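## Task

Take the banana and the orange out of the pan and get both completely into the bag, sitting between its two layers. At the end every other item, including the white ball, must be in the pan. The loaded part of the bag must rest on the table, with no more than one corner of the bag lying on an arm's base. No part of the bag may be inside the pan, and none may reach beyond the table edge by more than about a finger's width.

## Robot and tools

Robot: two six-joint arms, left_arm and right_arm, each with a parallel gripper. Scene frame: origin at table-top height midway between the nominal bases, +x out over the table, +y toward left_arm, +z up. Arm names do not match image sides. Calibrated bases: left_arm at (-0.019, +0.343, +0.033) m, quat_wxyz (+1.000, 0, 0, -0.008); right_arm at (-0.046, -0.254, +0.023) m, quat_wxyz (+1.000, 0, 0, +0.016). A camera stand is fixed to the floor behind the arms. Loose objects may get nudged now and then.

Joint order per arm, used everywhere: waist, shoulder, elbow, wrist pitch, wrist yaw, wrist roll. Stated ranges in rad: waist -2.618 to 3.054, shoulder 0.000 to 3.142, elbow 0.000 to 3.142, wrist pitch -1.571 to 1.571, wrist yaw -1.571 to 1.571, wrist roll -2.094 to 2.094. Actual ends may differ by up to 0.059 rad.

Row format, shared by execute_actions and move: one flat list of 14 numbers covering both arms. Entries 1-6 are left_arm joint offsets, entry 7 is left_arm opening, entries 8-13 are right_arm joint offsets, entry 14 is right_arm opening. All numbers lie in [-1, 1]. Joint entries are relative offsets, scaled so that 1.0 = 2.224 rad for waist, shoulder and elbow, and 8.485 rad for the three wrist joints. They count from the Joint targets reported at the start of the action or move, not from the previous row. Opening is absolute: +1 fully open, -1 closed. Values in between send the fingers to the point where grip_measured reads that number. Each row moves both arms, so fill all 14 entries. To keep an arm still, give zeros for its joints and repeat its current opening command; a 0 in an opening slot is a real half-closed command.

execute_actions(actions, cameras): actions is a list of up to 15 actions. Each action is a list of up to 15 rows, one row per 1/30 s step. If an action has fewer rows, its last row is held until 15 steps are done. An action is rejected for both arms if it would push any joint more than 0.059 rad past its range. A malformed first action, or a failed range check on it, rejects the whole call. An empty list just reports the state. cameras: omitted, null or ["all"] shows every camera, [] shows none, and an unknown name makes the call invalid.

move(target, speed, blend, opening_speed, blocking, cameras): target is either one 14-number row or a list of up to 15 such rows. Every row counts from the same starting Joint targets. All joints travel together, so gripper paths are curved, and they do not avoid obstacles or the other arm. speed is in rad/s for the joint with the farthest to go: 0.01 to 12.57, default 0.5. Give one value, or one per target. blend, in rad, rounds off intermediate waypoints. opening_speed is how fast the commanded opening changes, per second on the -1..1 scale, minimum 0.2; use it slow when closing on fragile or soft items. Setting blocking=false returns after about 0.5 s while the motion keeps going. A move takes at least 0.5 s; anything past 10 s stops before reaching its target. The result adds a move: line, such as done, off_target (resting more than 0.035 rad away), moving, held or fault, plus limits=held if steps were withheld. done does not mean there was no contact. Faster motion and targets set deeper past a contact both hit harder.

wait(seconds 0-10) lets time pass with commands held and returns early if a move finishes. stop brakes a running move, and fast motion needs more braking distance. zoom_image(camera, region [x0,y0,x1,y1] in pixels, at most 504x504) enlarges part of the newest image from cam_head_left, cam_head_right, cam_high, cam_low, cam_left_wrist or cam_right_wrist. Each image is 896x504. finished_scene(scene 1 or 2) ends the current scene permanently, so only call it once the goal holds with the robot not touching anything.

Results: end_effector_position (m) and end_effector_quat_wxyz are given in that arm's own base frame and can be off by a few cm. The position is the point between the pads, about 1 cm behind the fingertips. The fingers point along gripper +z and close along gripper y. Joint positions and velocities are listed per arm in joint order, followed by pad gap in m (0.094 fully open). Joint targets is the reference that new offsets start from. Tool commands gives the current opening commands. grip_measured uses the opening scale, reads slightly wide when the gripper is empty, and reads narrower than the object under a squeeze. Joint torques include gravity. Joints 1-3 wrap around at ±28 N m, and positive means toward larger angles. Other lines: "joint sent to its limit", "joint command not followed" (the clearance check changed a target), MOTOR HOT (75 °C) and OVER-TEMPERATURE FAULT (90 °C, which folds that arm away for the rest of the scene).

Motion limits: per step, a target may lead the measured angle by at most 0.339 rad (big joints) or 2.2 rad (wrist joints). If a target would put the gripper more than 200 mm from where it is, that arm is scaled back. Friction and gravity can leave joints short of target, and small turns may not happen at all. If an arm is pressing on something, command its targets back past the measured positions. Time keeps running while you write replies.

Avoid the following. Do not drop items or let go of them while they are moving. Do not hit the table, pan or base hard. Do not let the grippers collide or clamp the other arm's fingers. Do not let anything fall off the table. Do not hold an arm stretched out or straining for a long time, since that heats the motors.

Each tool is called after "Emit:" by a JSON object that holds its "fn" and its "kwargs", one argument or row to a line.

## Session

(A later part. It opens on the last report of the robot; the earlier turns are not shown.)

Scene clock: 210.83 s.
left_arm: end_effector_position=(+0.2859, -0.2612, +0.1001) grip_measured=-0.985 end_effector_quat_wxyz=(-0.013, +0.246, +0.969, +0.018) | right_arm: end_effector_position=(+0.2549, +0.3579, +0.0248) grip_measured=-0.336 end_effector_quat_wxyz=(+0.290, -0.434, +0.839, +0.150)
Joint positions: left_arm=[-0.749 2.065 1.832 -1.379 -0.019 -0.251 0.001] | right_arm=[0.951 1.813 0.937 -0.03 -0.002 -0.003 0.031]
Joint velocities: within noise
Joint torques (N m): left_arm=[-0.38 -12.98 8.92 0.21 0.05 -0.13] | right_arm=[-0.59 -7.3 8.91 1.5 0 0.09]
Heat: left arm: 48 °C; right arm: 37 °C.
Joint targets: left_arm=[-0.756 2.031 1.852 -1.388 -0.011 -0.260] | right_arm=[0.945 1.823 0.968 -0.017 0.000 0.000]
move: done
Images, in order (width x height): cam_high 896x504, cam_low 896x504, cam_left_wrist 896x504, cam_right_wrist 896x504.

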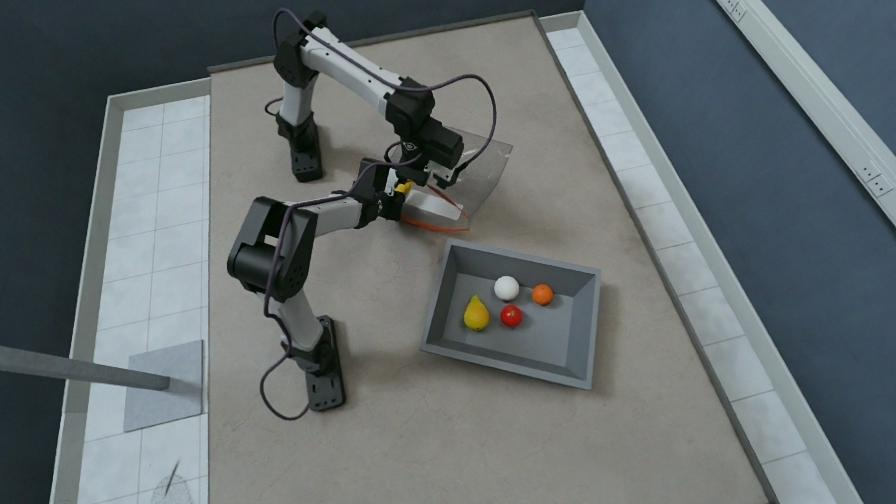

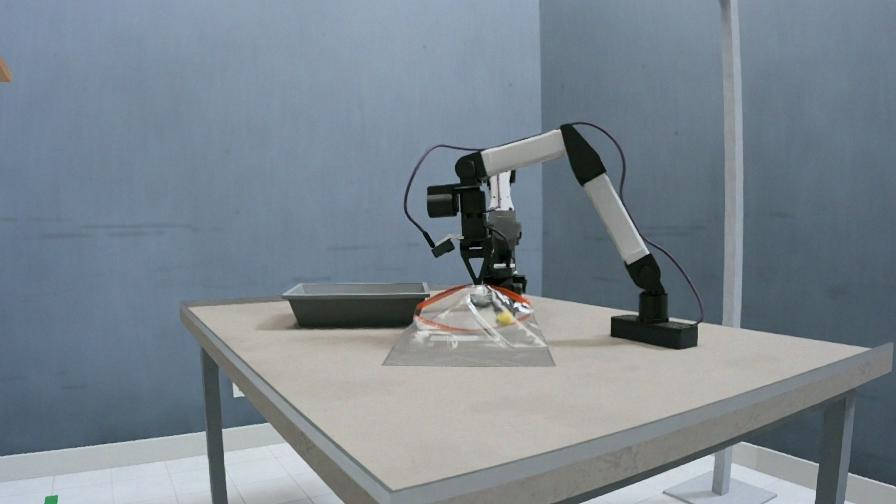

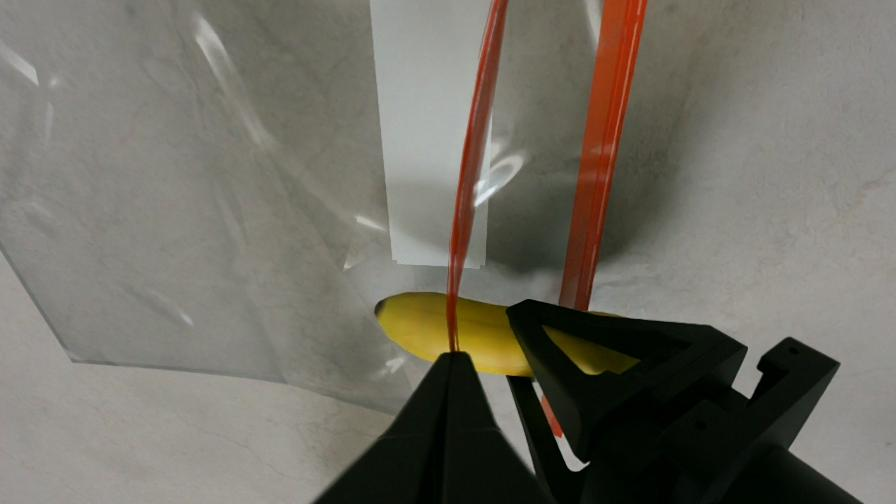

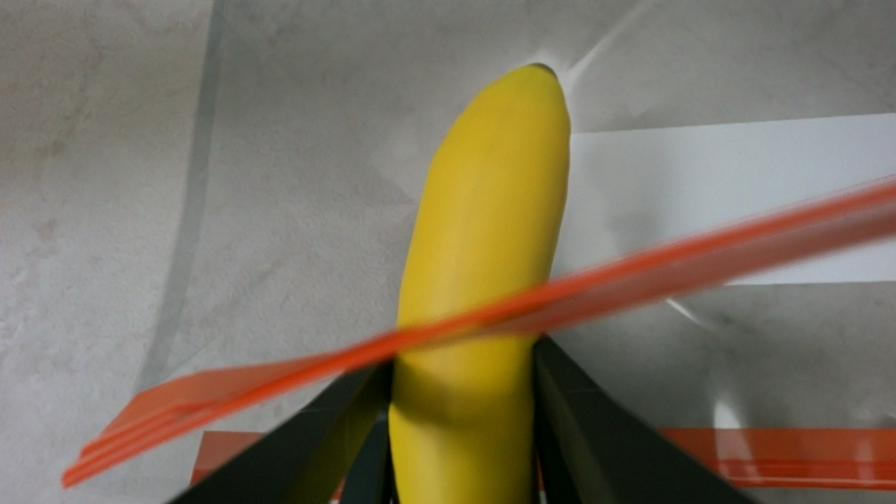

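Emit:
{"fn": "move", "kwargs": {
  "target": [
    [0,0,0,0,0,0,-1,0.024,0,0,0,0,0,-0.34]
  ],
  "speed": 0.3,
  "cameras": ["cam_low","cam_high","cam_left_wrist","cam_right_wrist"]
}}

Emit:
{"fn": "zoom_image", "kwargs": {
  "camera": "cam_high",
  "region": [340, 100, 520, 240]
}}

Scene clock: 212.13 s.
left_arm: end_effector_position=(+0.2859, -0.2611, +0.1001) grip_measured=-0.985 end_effector_quat_wxyz=(-0.014, +0.246, +0.969, +0.018) | right_arm: end_effector_position=(+0.2399, +0.3697, +0.0262) grip_measured=-0.336 end_effector_quat_wxyz=(+0.288, -0.452, +0.829, +0.157)
Joint positions: left_arm=[-0.749 2.065 1.832 -1.379 -0.019 -0.251 0.001] | right_arm=[0.994 1.813 0.941 -0.03 -0.002 -0.003 0.031]
Joint velocities: within noise
Joint torques (N m): left_arm=[-0.39 -13 8.92 0.21 0.06 -0.12] | right_arm=[0.51 -7.28 8.62 1.57 0 0.05]
Heat: left arm: 48 °C; right arm: 37 °C.
Joint targets: left_arm=[-0.756 2.031 1.852 -1.388 -0.011 -0.260] | right_arm=[0.998 1.823 0.968 -0.017 0.000 0.000]
move: done
Images, in order (width x height): cam_high 896x504, cam_low 896x504, cam_left_wrist 896x504, cam_right_wrist 896x504.

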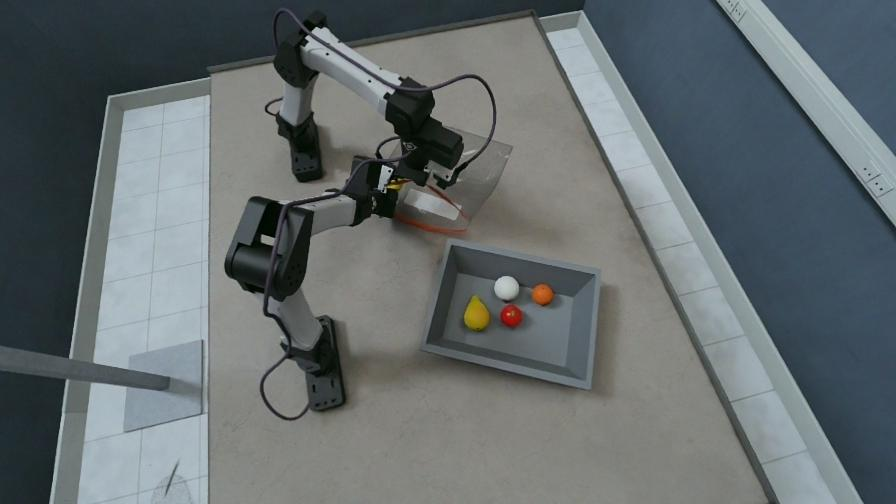

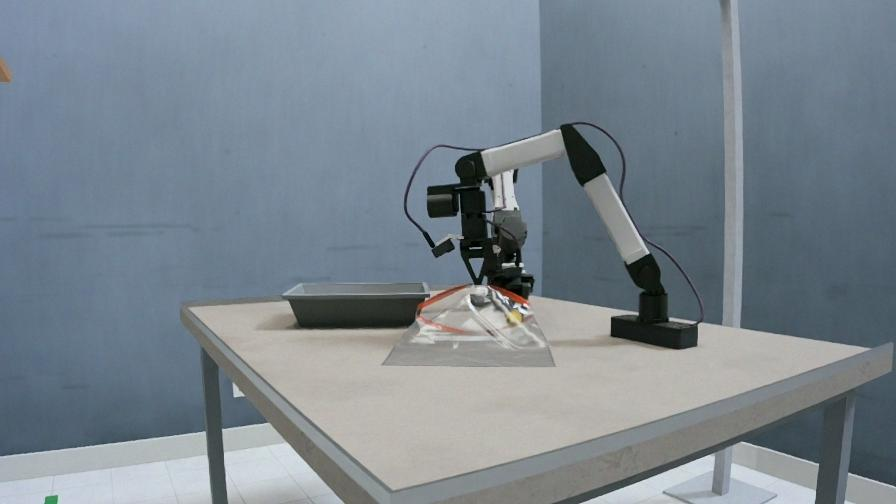

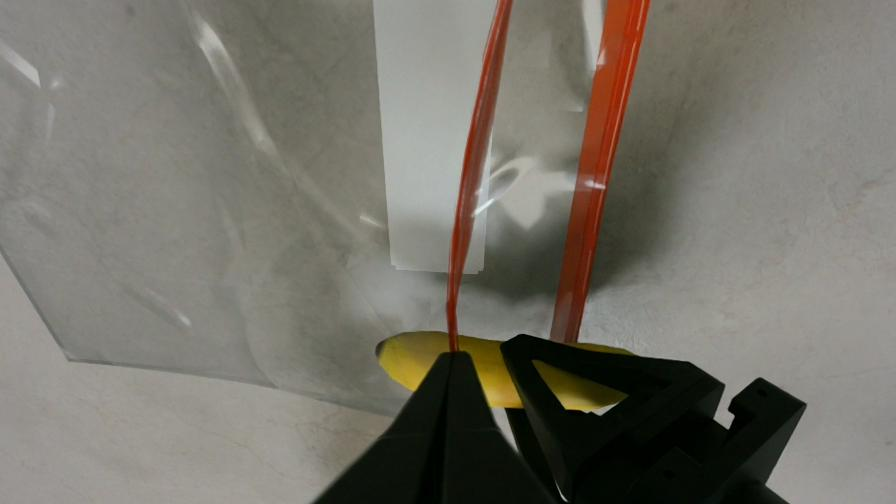

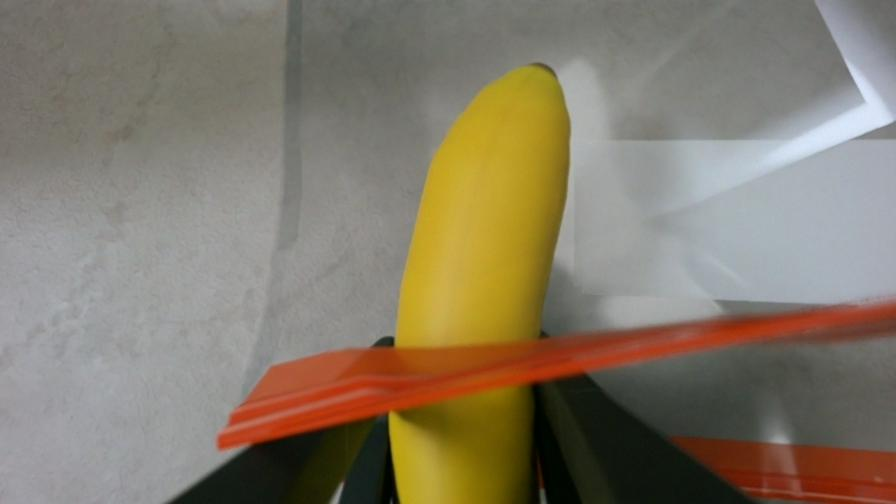

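Scaled by 2.800 from the camera's 896x504 image, which has a finer 1280x720 frame.

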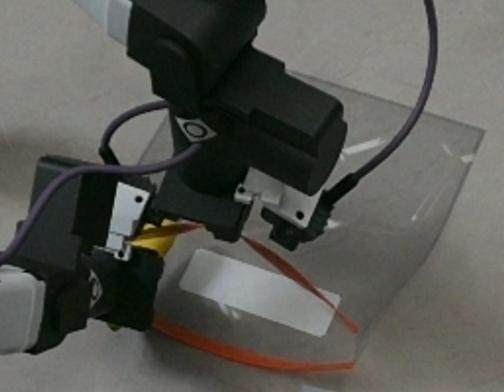

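Emit:
{"fn": "move", "kwargs": {
  "target": [
    [0,0,0,0,0,0,-1,0.0054,0.0628,0.079,-0.0043,0,0,-0.34]
  ],
  "speed": 0.25,
  "cameras": ["cam_low","cam_high","cam_left_wrist","cam_right_wrist"]
}}

Emit:
{"fn": "zoom_image", "kwargs": {
  "camera": "cam_high",
  "region": [340, 100, 520, 240]
}}

Emit:
{"fn": "zoom_image", "kwargs": {
  "camera": "cam_low",
  "region": [340, 240, 580, 400]
}}

Scene clock: 213.80 s.
left_arm: end_effector_position=(+0.2859, -0.2611, +0.1001) grip_measured=-0.985 end_effector_quat_wxyz=(-0.014, +0.246, +0.969, +0.018) | right_arm: end_effector_position=(+0.2592, +0.4068, +0.0241) grip_measured=-0.336 end_effector_quat_wxyz=(+0.291, -0.455, +0.826, +0.160)
Joint positions: left_arm=[-0.749 2.065 1.832 -1.379 -0.019 -0.251 0.001] | right_arm=[1.003 1.951 1.116 -0.058 -0.002 -0.003 0.031]
Joint velocities: within noise
Joint torques (N m): left_arm=[-0.36 -13.04 8.91 0.22 0.05 -0.13] | right_arm=[0.76 -8.36 8.87 1.48 0.01 0.08]
Heat: left arm: 48 °C; right arm: 37 °C.
Joint targets: left_arm=[-0.756 2.031 1.852 -1.388 -0.011 -0.260] | right_arm=[1.010 1.963 1.143 -0.053 0.000 0.000]
move: done
Images, in order (width x height): cam_high 896x504, cam_low 896x504, cam_left_wrist 896x504, cam_right_wrist 896x504.

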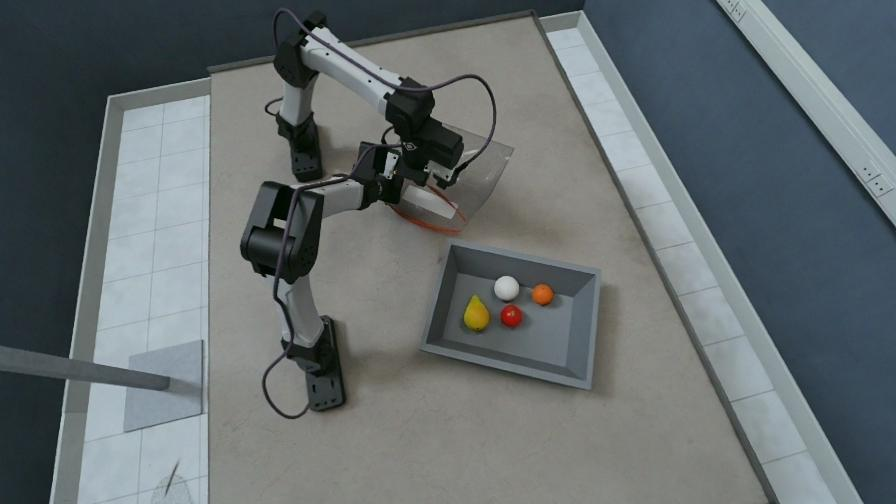

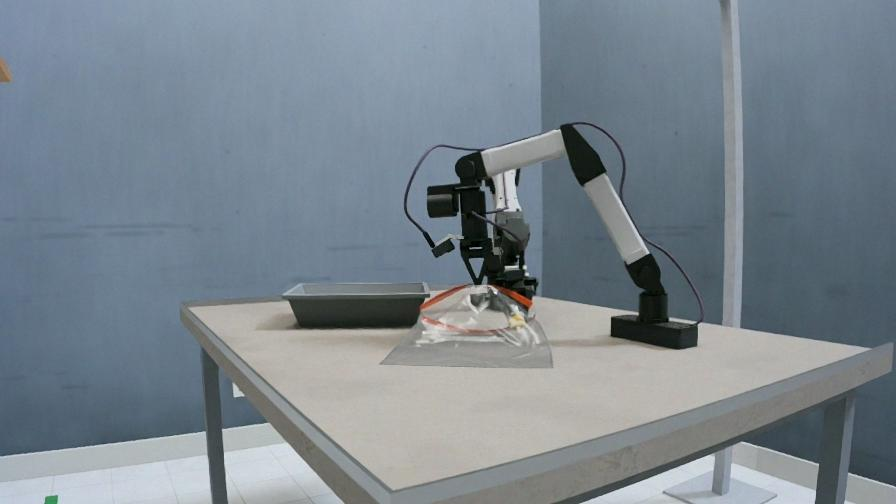

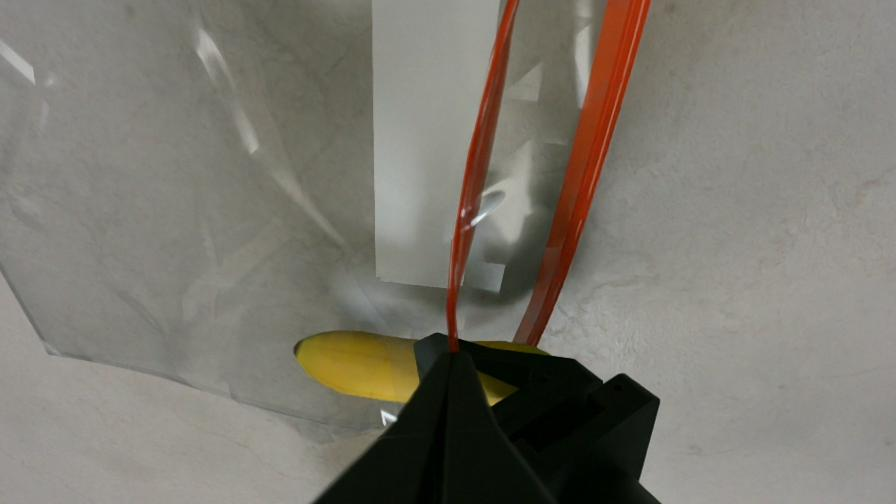

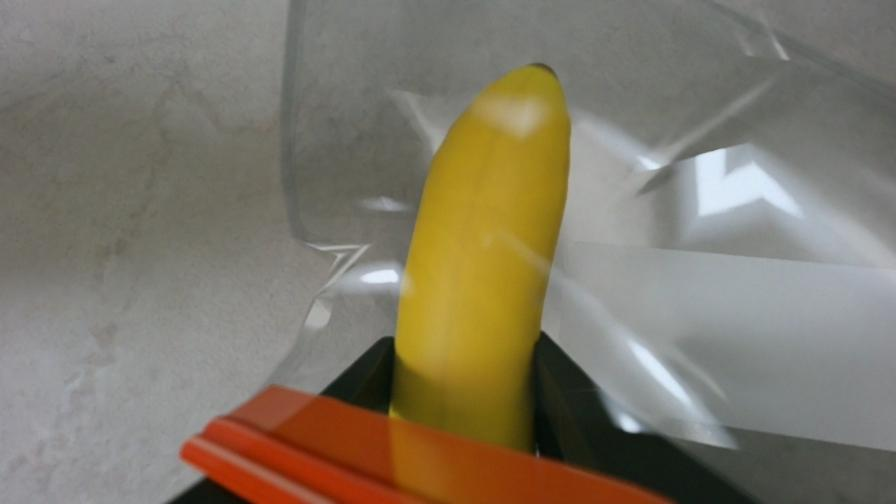

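Scaled by 2.800 from the camera's 896x504 image, which has a finer 1280x720 frame.

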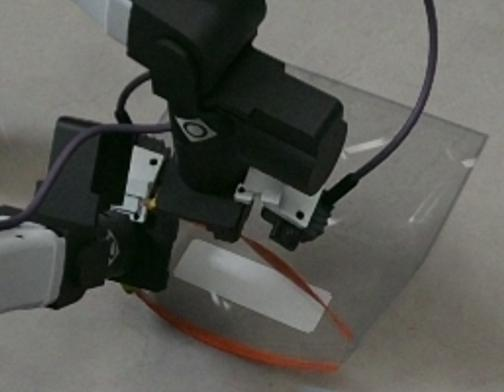

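Scaled by 2.100 from the camera's 896x504 image, which has a finer 1280x720 frame.

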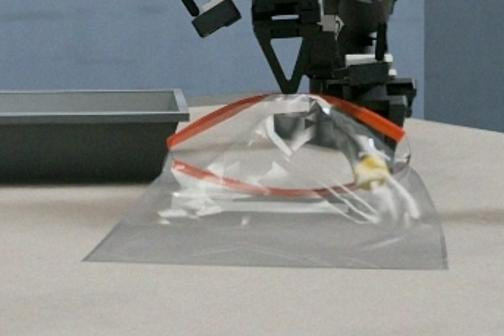

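Emit:
{"fn": "move", "kwargs": {
  "target": [
    [0,0,0,0,0,0,-1,-0.005,0.049,0.0624,-0.0035,0,0,-0.34]
  ],
  "speed": 0.25,
  "cameras": ["cam_low","cam_high","cam_left_wrist","cam_right_wrist"]
}}

Emit:
{"fn": "zoom_image", "kwargs": {
  "camera": "cam_high",
  "region": [340, 100, 520, 240]
}}

Emit:
{"fn": "zoom_image", "kwargs": {
  "camera": "cam_low",
  "region": [340, 240, 580, 400]
}}

Scene clock: 215.17 s.
left_arm: end_effector_position=(+0.2859, -0.2611, +0.1001) grip_measured=-0.985 end_effector_quat_wxyz=(-0.014, +0.246, +0.969, +0.018) | right_arm: end_effector_position=(+0.2751, +0.4317, +0.0183) grip_measured=-0.336 end_effector_quat_wxyz=(+0.291, -0.455, +0.826, +0.160)
Joint positions: left_arm=[-0.749 2.065 1.832 -1.379 -0.019 -0.251 0.001] | right_arm=[1.003 2.058 1.253 -0.09 -0.002 -0.003 0.031]
Joint velocities: within noise
Joint torques (N m): left_arm=[-0.35 -12.98 8.94 0.21 0.05 -0.12] | right_arm=[-0.01 -9.21 9.09 1.52 0.01 0.08]
Heat: left arm: 48 °C; right arm: 37 °C.
Joint targets: left_arm=[-0.756 2.031 1.852 -1.388 -0.011 -0.260] | right_arm=[0.999 2.072 1.282 -0.083 0.000 0.000]
move: done
Images, in order (width x height): cam_high 896x504, cam_low 896x504, cam_left_wrist 896x504, cam_right_wrist 896x504.

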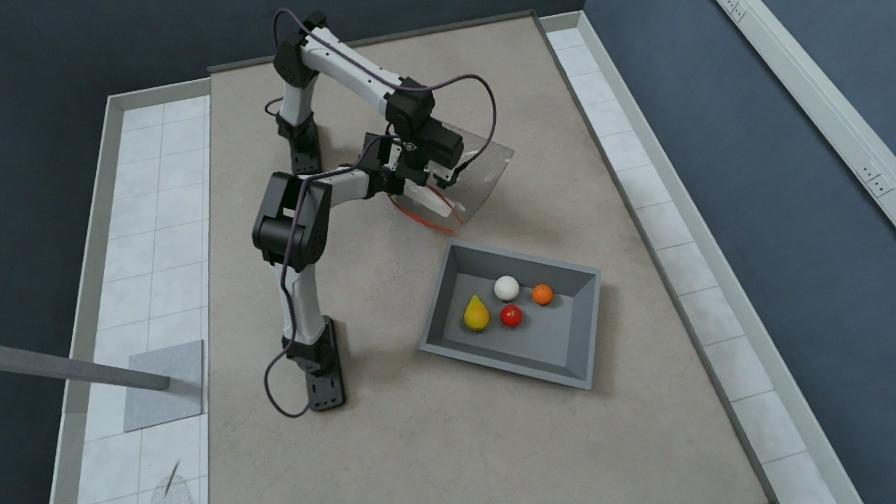

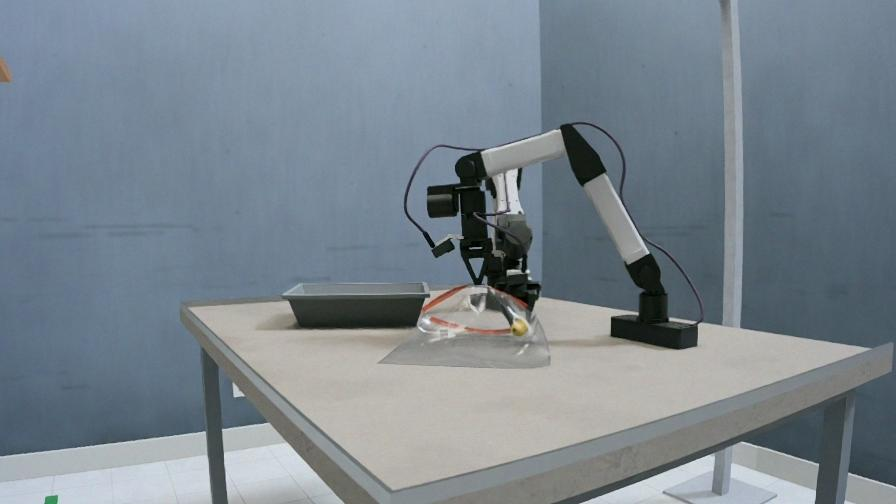

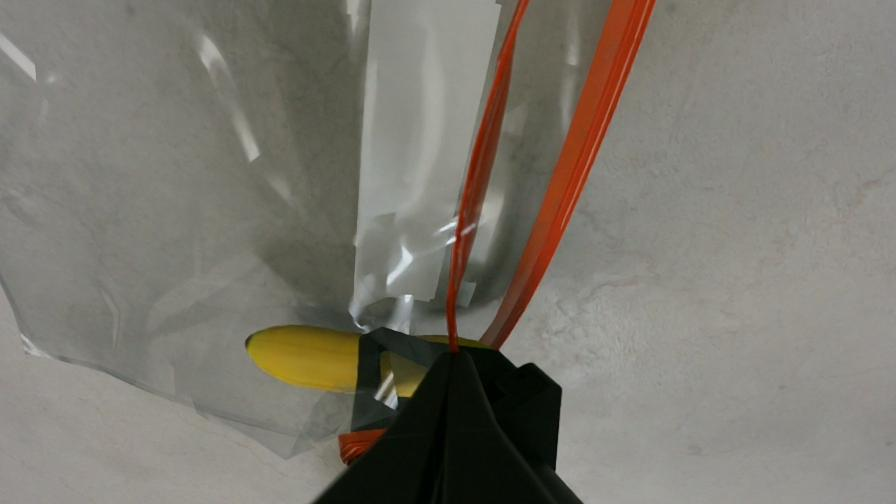

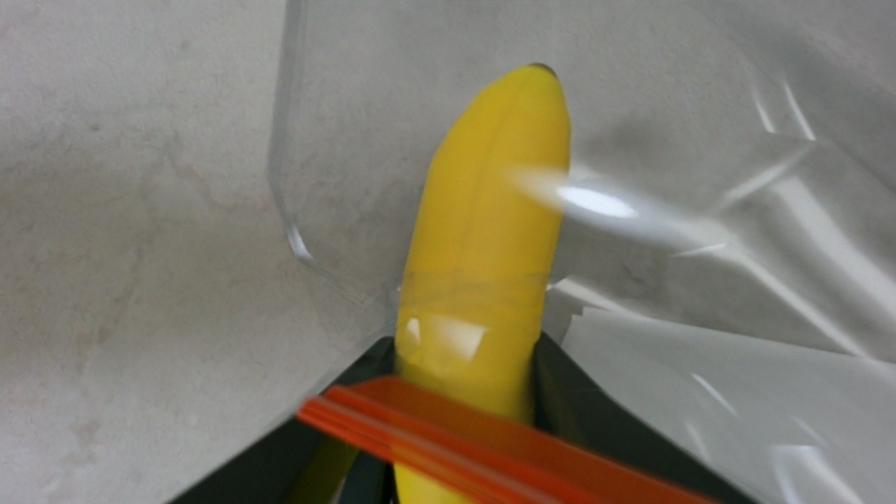

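Scaled by 2.800 from the camera's 896x504 image, which has a finer 1280x720 frame.

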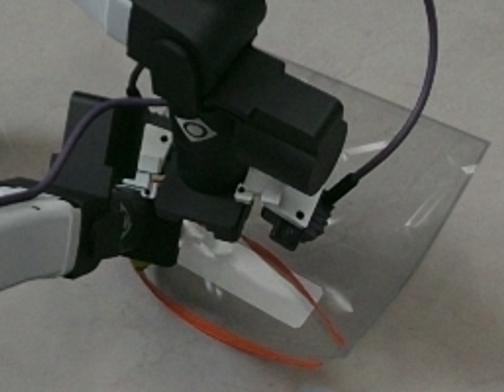

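Scaled by 2.100 from the camera's 896x504 image, which has a finer 1280x720 frame.

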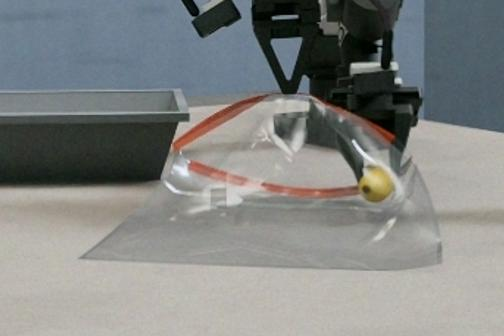

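Emit:
{"fn": "move", "kwargs": {
  "target": [
    [0,0,0,0,0,0,-1,0,0.0128,-0.0088,0.0057,0,0,-0.34],
    [0,0,0,0,0,0,-1,0,0.0128,-0.0088,0.0057,0,0,-0.1]
  ],
  "speed": 0.25,
  "opening_speed": 0.4,
  "cameras": ["cam_low","cam_left_wrist","cam_right_wrist"]
}}

Scene clock: 217.57 s.
left_arm: end_effector_position=(+0.2859, -0.2611, +0.1001) grip_measured=-0.985 end_effector_quat_wxyz=(-0.014, +0.246, +0.969, +0.018) | right_arm: end_effector_position=(+0.2772, +0.4350, +0.0096) grip_measured=-0.102 end_effector_quat_wxyz=(+0.293, -0.455, +0.825, +0.161)
Joint positions: left_arm=[-0.749 2.065 1.832 -1.379 -0.019 -0.251 0.001] | right_arm=[1.003 2.087 1.253 -0.055 -0.002 -0.003 0.042]
Joint velocities: within noise
Joint torques (N m): left_arm=[-0.36 -13.01 8.92 0.21 0.06 -0.12] | right_arm=[-0.32 -9.32 7.13 1.67 0 0.09]
Heat: left arm: 48 °C; right arm: 38 °C.
Joint targets: left_arm=[-0.756 2.031 1.852 -1.388 -0.011 -0.260] | right_arm=[0.999 2.100 1.263 -0.034 0.000 0.000]
move: done
Images, in order (width x height): cam_low 896x504, cam_left_wrist 896x504, cam_right_wrist 896x504.

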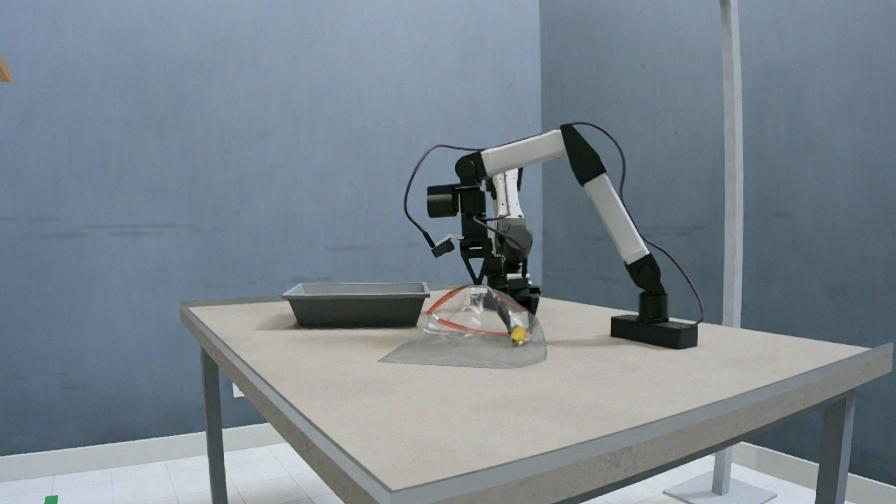

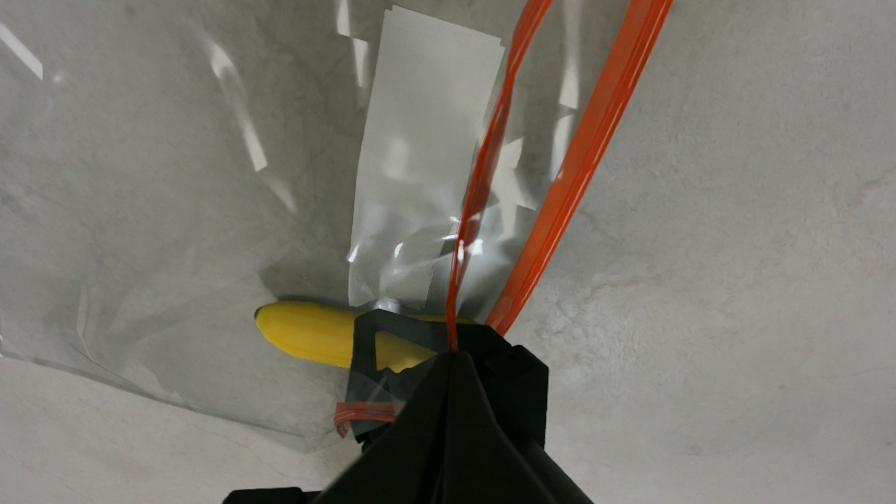

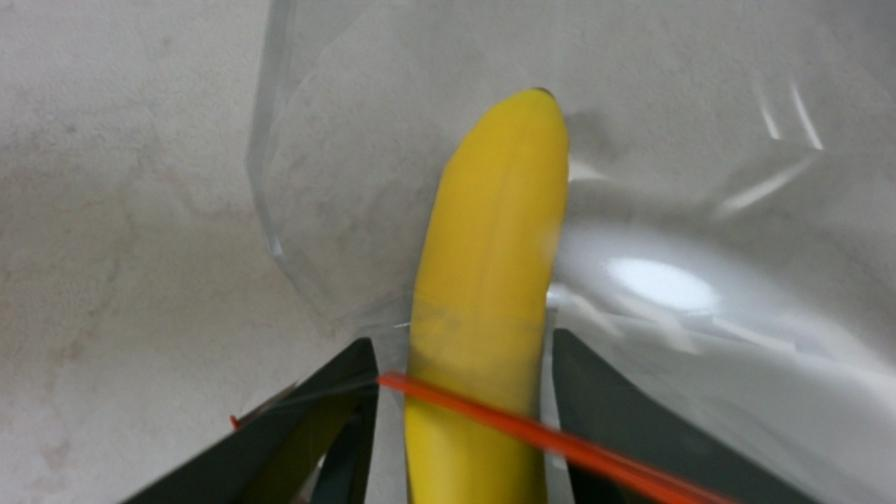

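Emit:
{"fn": "move", "kwargs": {
  "target": [
    [0,0,0,0,0,0,-1,0,-0.0617,-0.0537,-0.0023,0,0,-0.1],
    [0,0,0,0,0,0,-1,0.003,-0.1243,-0.1329,0.0021,0,0,-0.1],
    [0,0,0,0,0,0,-1,0.003,-0.2717,-0.2929,0.0054,0,0,-0.1]
  ],
  "speed": 0.35,
  "blend": 0.05
}}

Emit:
{"fn": "zoom_image", "kwargs": {
  "camera": "cam_low",
  "region": [340, 240, 580, 400]
}}

Emit:
{"fn": "zoom_image", "kwargs": {
  "camera": "cam_high",
  "region": [340, 100, 520, 240]
}}

Scene clock: 220.40 s.
left_arm: end_effector_position=(+0.2858, -0.2611, +0.1001) grip_measured=-0.985 end_effector_quat_wxyz=(-0.014, +0.246, +0.969, +0.018) | right_arm: end_effector_position=(+0.1911, +0.3002, +0.0232) grip_measured=-0.101 end_effector_quat_wxyz=(+0.280, -0.457, +0.830, +0.154)
Joint positions: left_arm=[-0.749 2.065 1.832 -1.38 -0.019 -0.251 0.001] | right_arm=[1.003 1.525 0.614 -0.008 -0.002 -0.004 0.042]
Joint velocities: within noise
Joint torques (N m): left_arm=[-0.32 -13 8.94 0.21 0.06 -0.13] | right_arm=[0.32 -7.99 5.72 1.57 0 0.07]
Heat: left arm: 48 °C; right arm: 39 °C.
Joint targets: left_arm=[-0.756 2.031 1.852 -1.388 -0.011 -0.260] | right_arm=[1.006 1.496 0.611 0.011 0.000 0.000]
move: done

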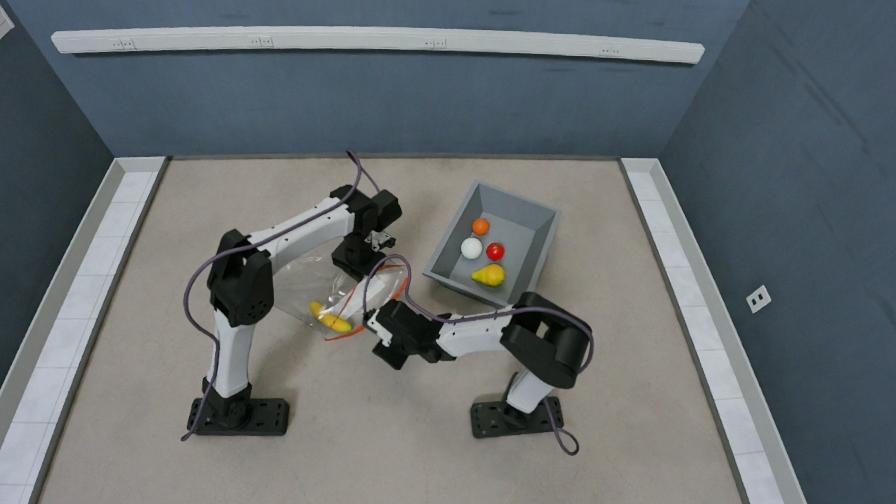

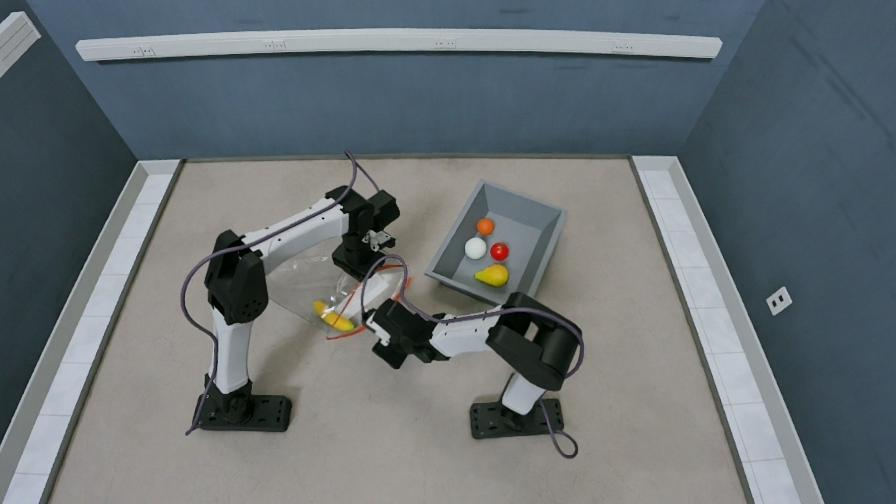

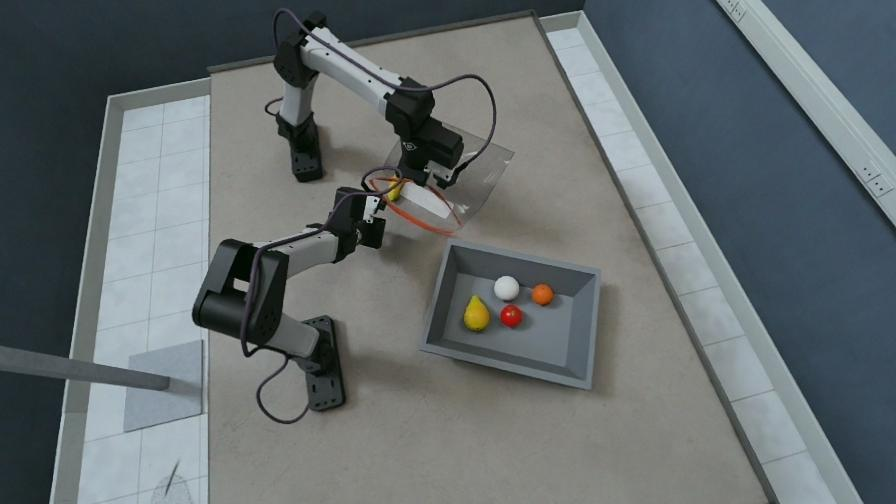

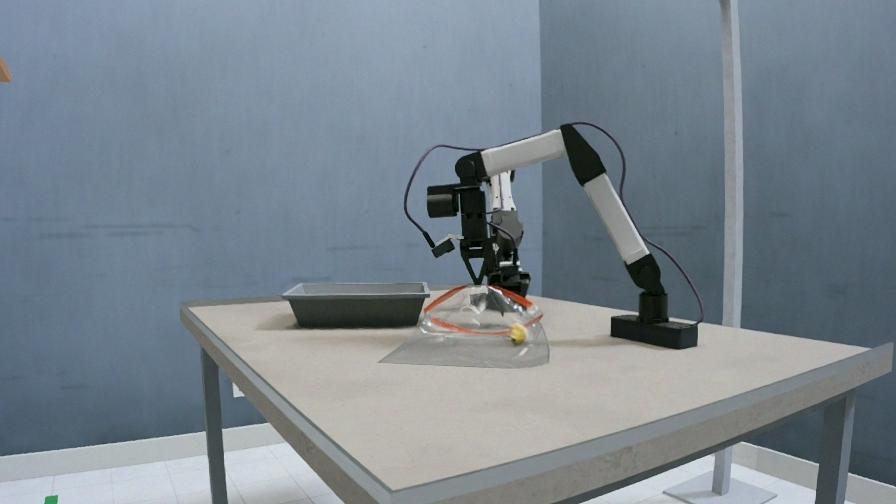

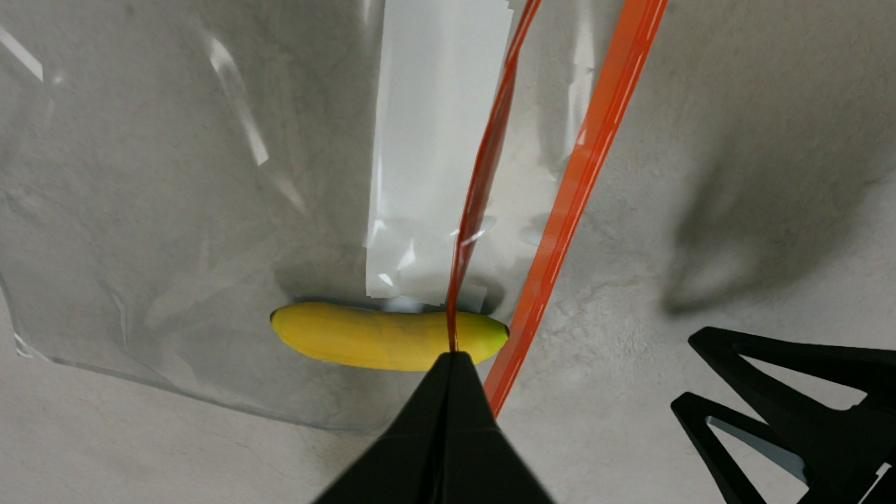

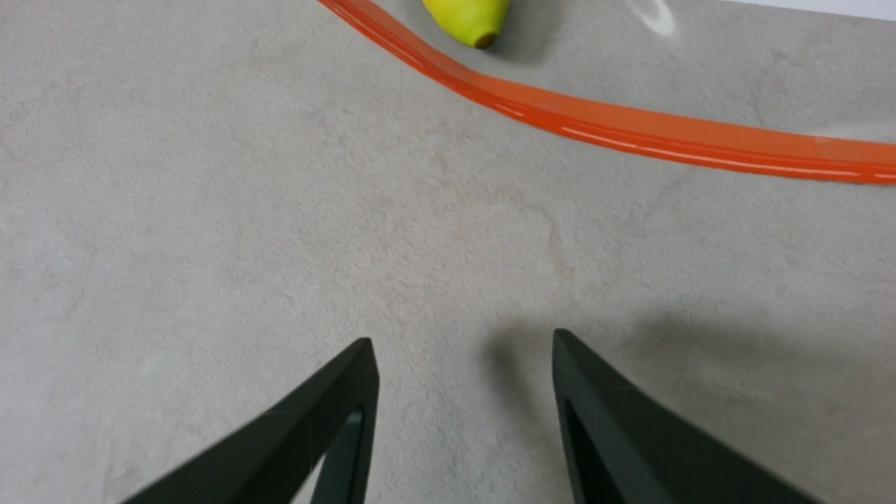

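Scaled by 2.100 from the camera's 896x504 image, which has a finer 1280x720 frame.

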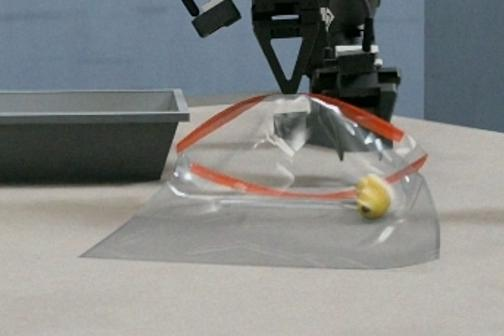

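Scaled by 2.800 from the camera's 896x504 image, which has a finer 1280x720 frame.

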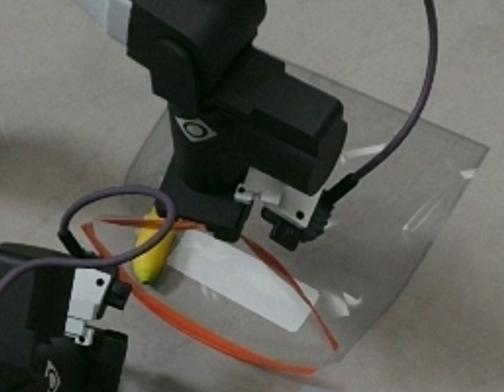

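Emit:
{"fn": "move", "kwargs": {
  "target": [
    [0,0,0,0,0,0,-1,-0.0153,0.2545,-0.13,0.1729,0,0,-0.8],
    [0,0,0,0,0,0,-1,-0.0153,0.3152,-0.0517,0.1684,0,0,-0.8],
    [0,0,0,0,0,0,-1,-0.0153,0.3489,0.0351,0.1543,0,0,-0.8]
  ],
  "speed": [0.8,0.3,0.2],
  "cameras": ["cam_low","cam_high","cam_left_wrist","cam_right_wrist"]
}}

Emit:
{"fn": "zoom_image", "kwargs": {
  "camera": "cam_high",
  "region": [340, 100, 520, 240]
}}

Scene clock: 225.33 s.
left_arm: end_effector_position=(+0.2858, -0.2611, +0.1001) grip_measured=-0.985 end_effector_quat_wxyz=(-0.014, +0.246, +0.969, +0.018) | right_arm: end_effector_position=(+0.2697, +0.4020, +0.0082) grip_measured=-0.799 end_effector_quat_wxyz=(+0.538, -0.375, +0.699, +0.286)
Joint positions: left_arm=[-0.749 2.065 1.832 -1.38 -0.019 -0.251 0.001] | right_arm=[0.979 2.257 0.675 1.322 -0.002 -0.004 0.009]
Joint velocities: within noise
Joint torques (N m): left_arm=[-0.32 -13 8.9 0.21 0.06 -0.13] | right_arm=[-0.79 -7.6 4.64 1.93 0 0.08]
Heat: left arm: 48 °C; right arm: 39 °C.
Joint targets: left_arm=[-0.756 2.031 1.852 -1.388 -0.011 -0.260] | right_arm=[0.972 2.272 0.689 1.321 0.000 0.000]
move: done
Images, in order (width x height): cam_high 896x504, cam_low 896x504, cam_left_wrist 896x504, cam_right_wrist 896x504.

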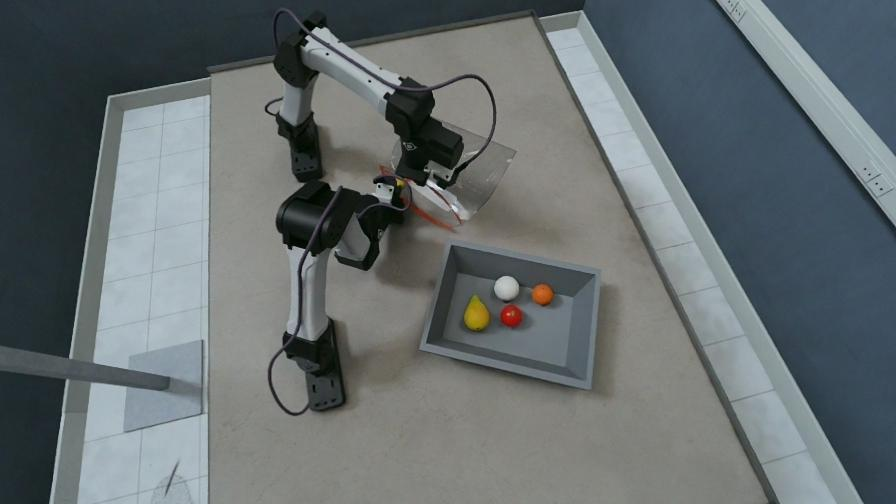

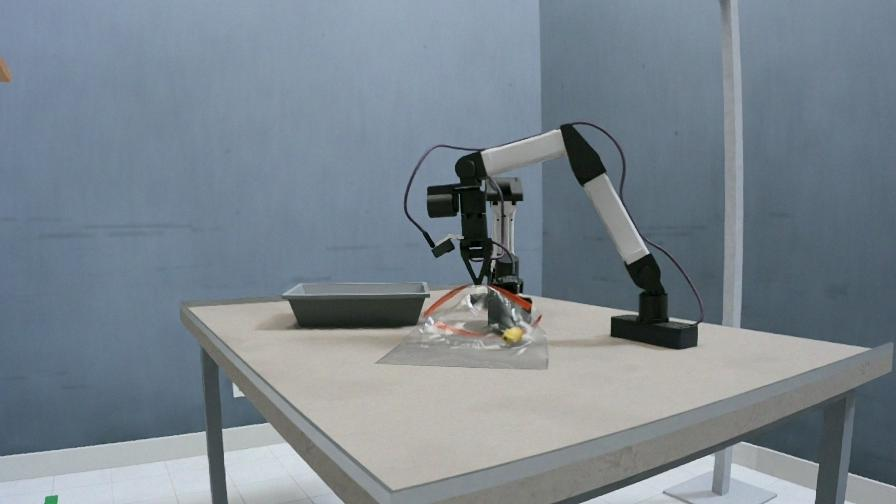

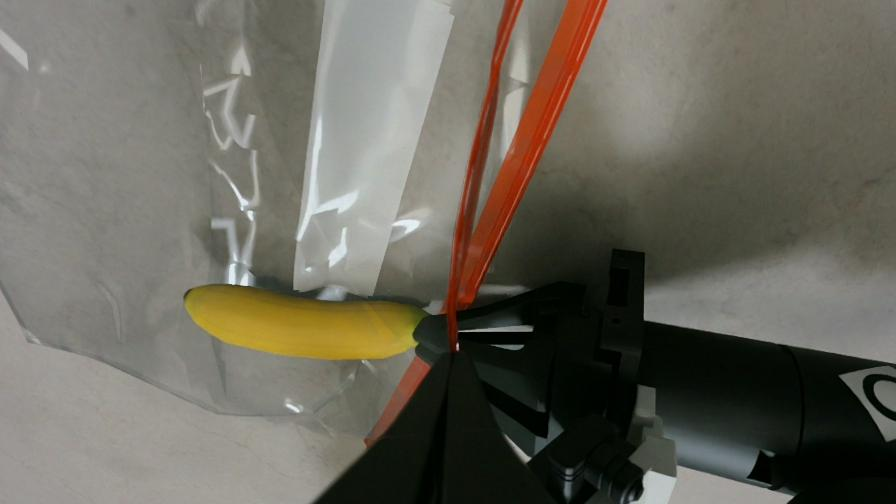

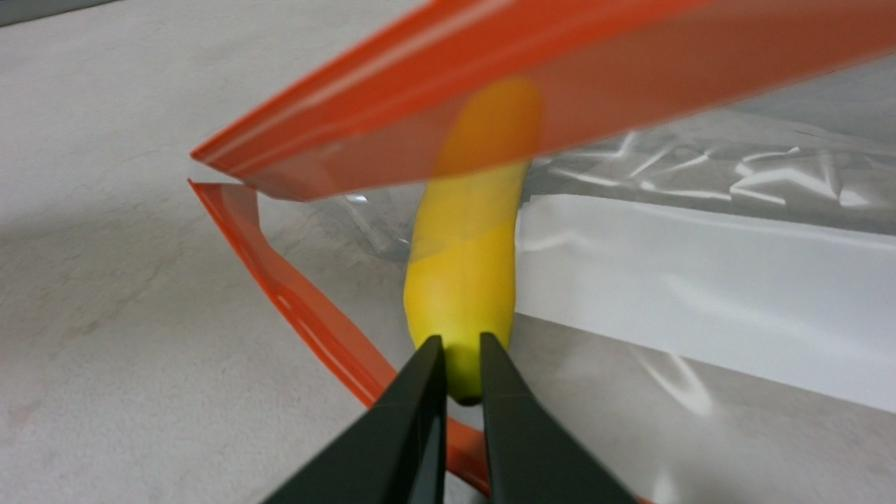

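Scaled by 2.800 from the camera's 896x504 image, which has a finer 1280x720 frame.

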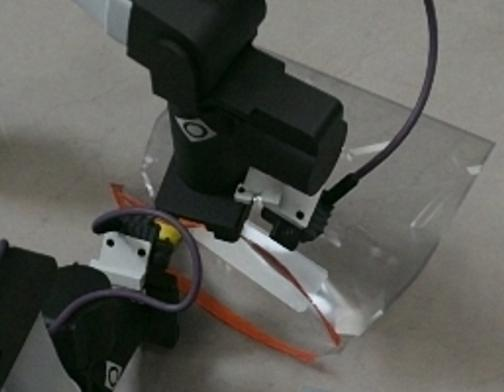

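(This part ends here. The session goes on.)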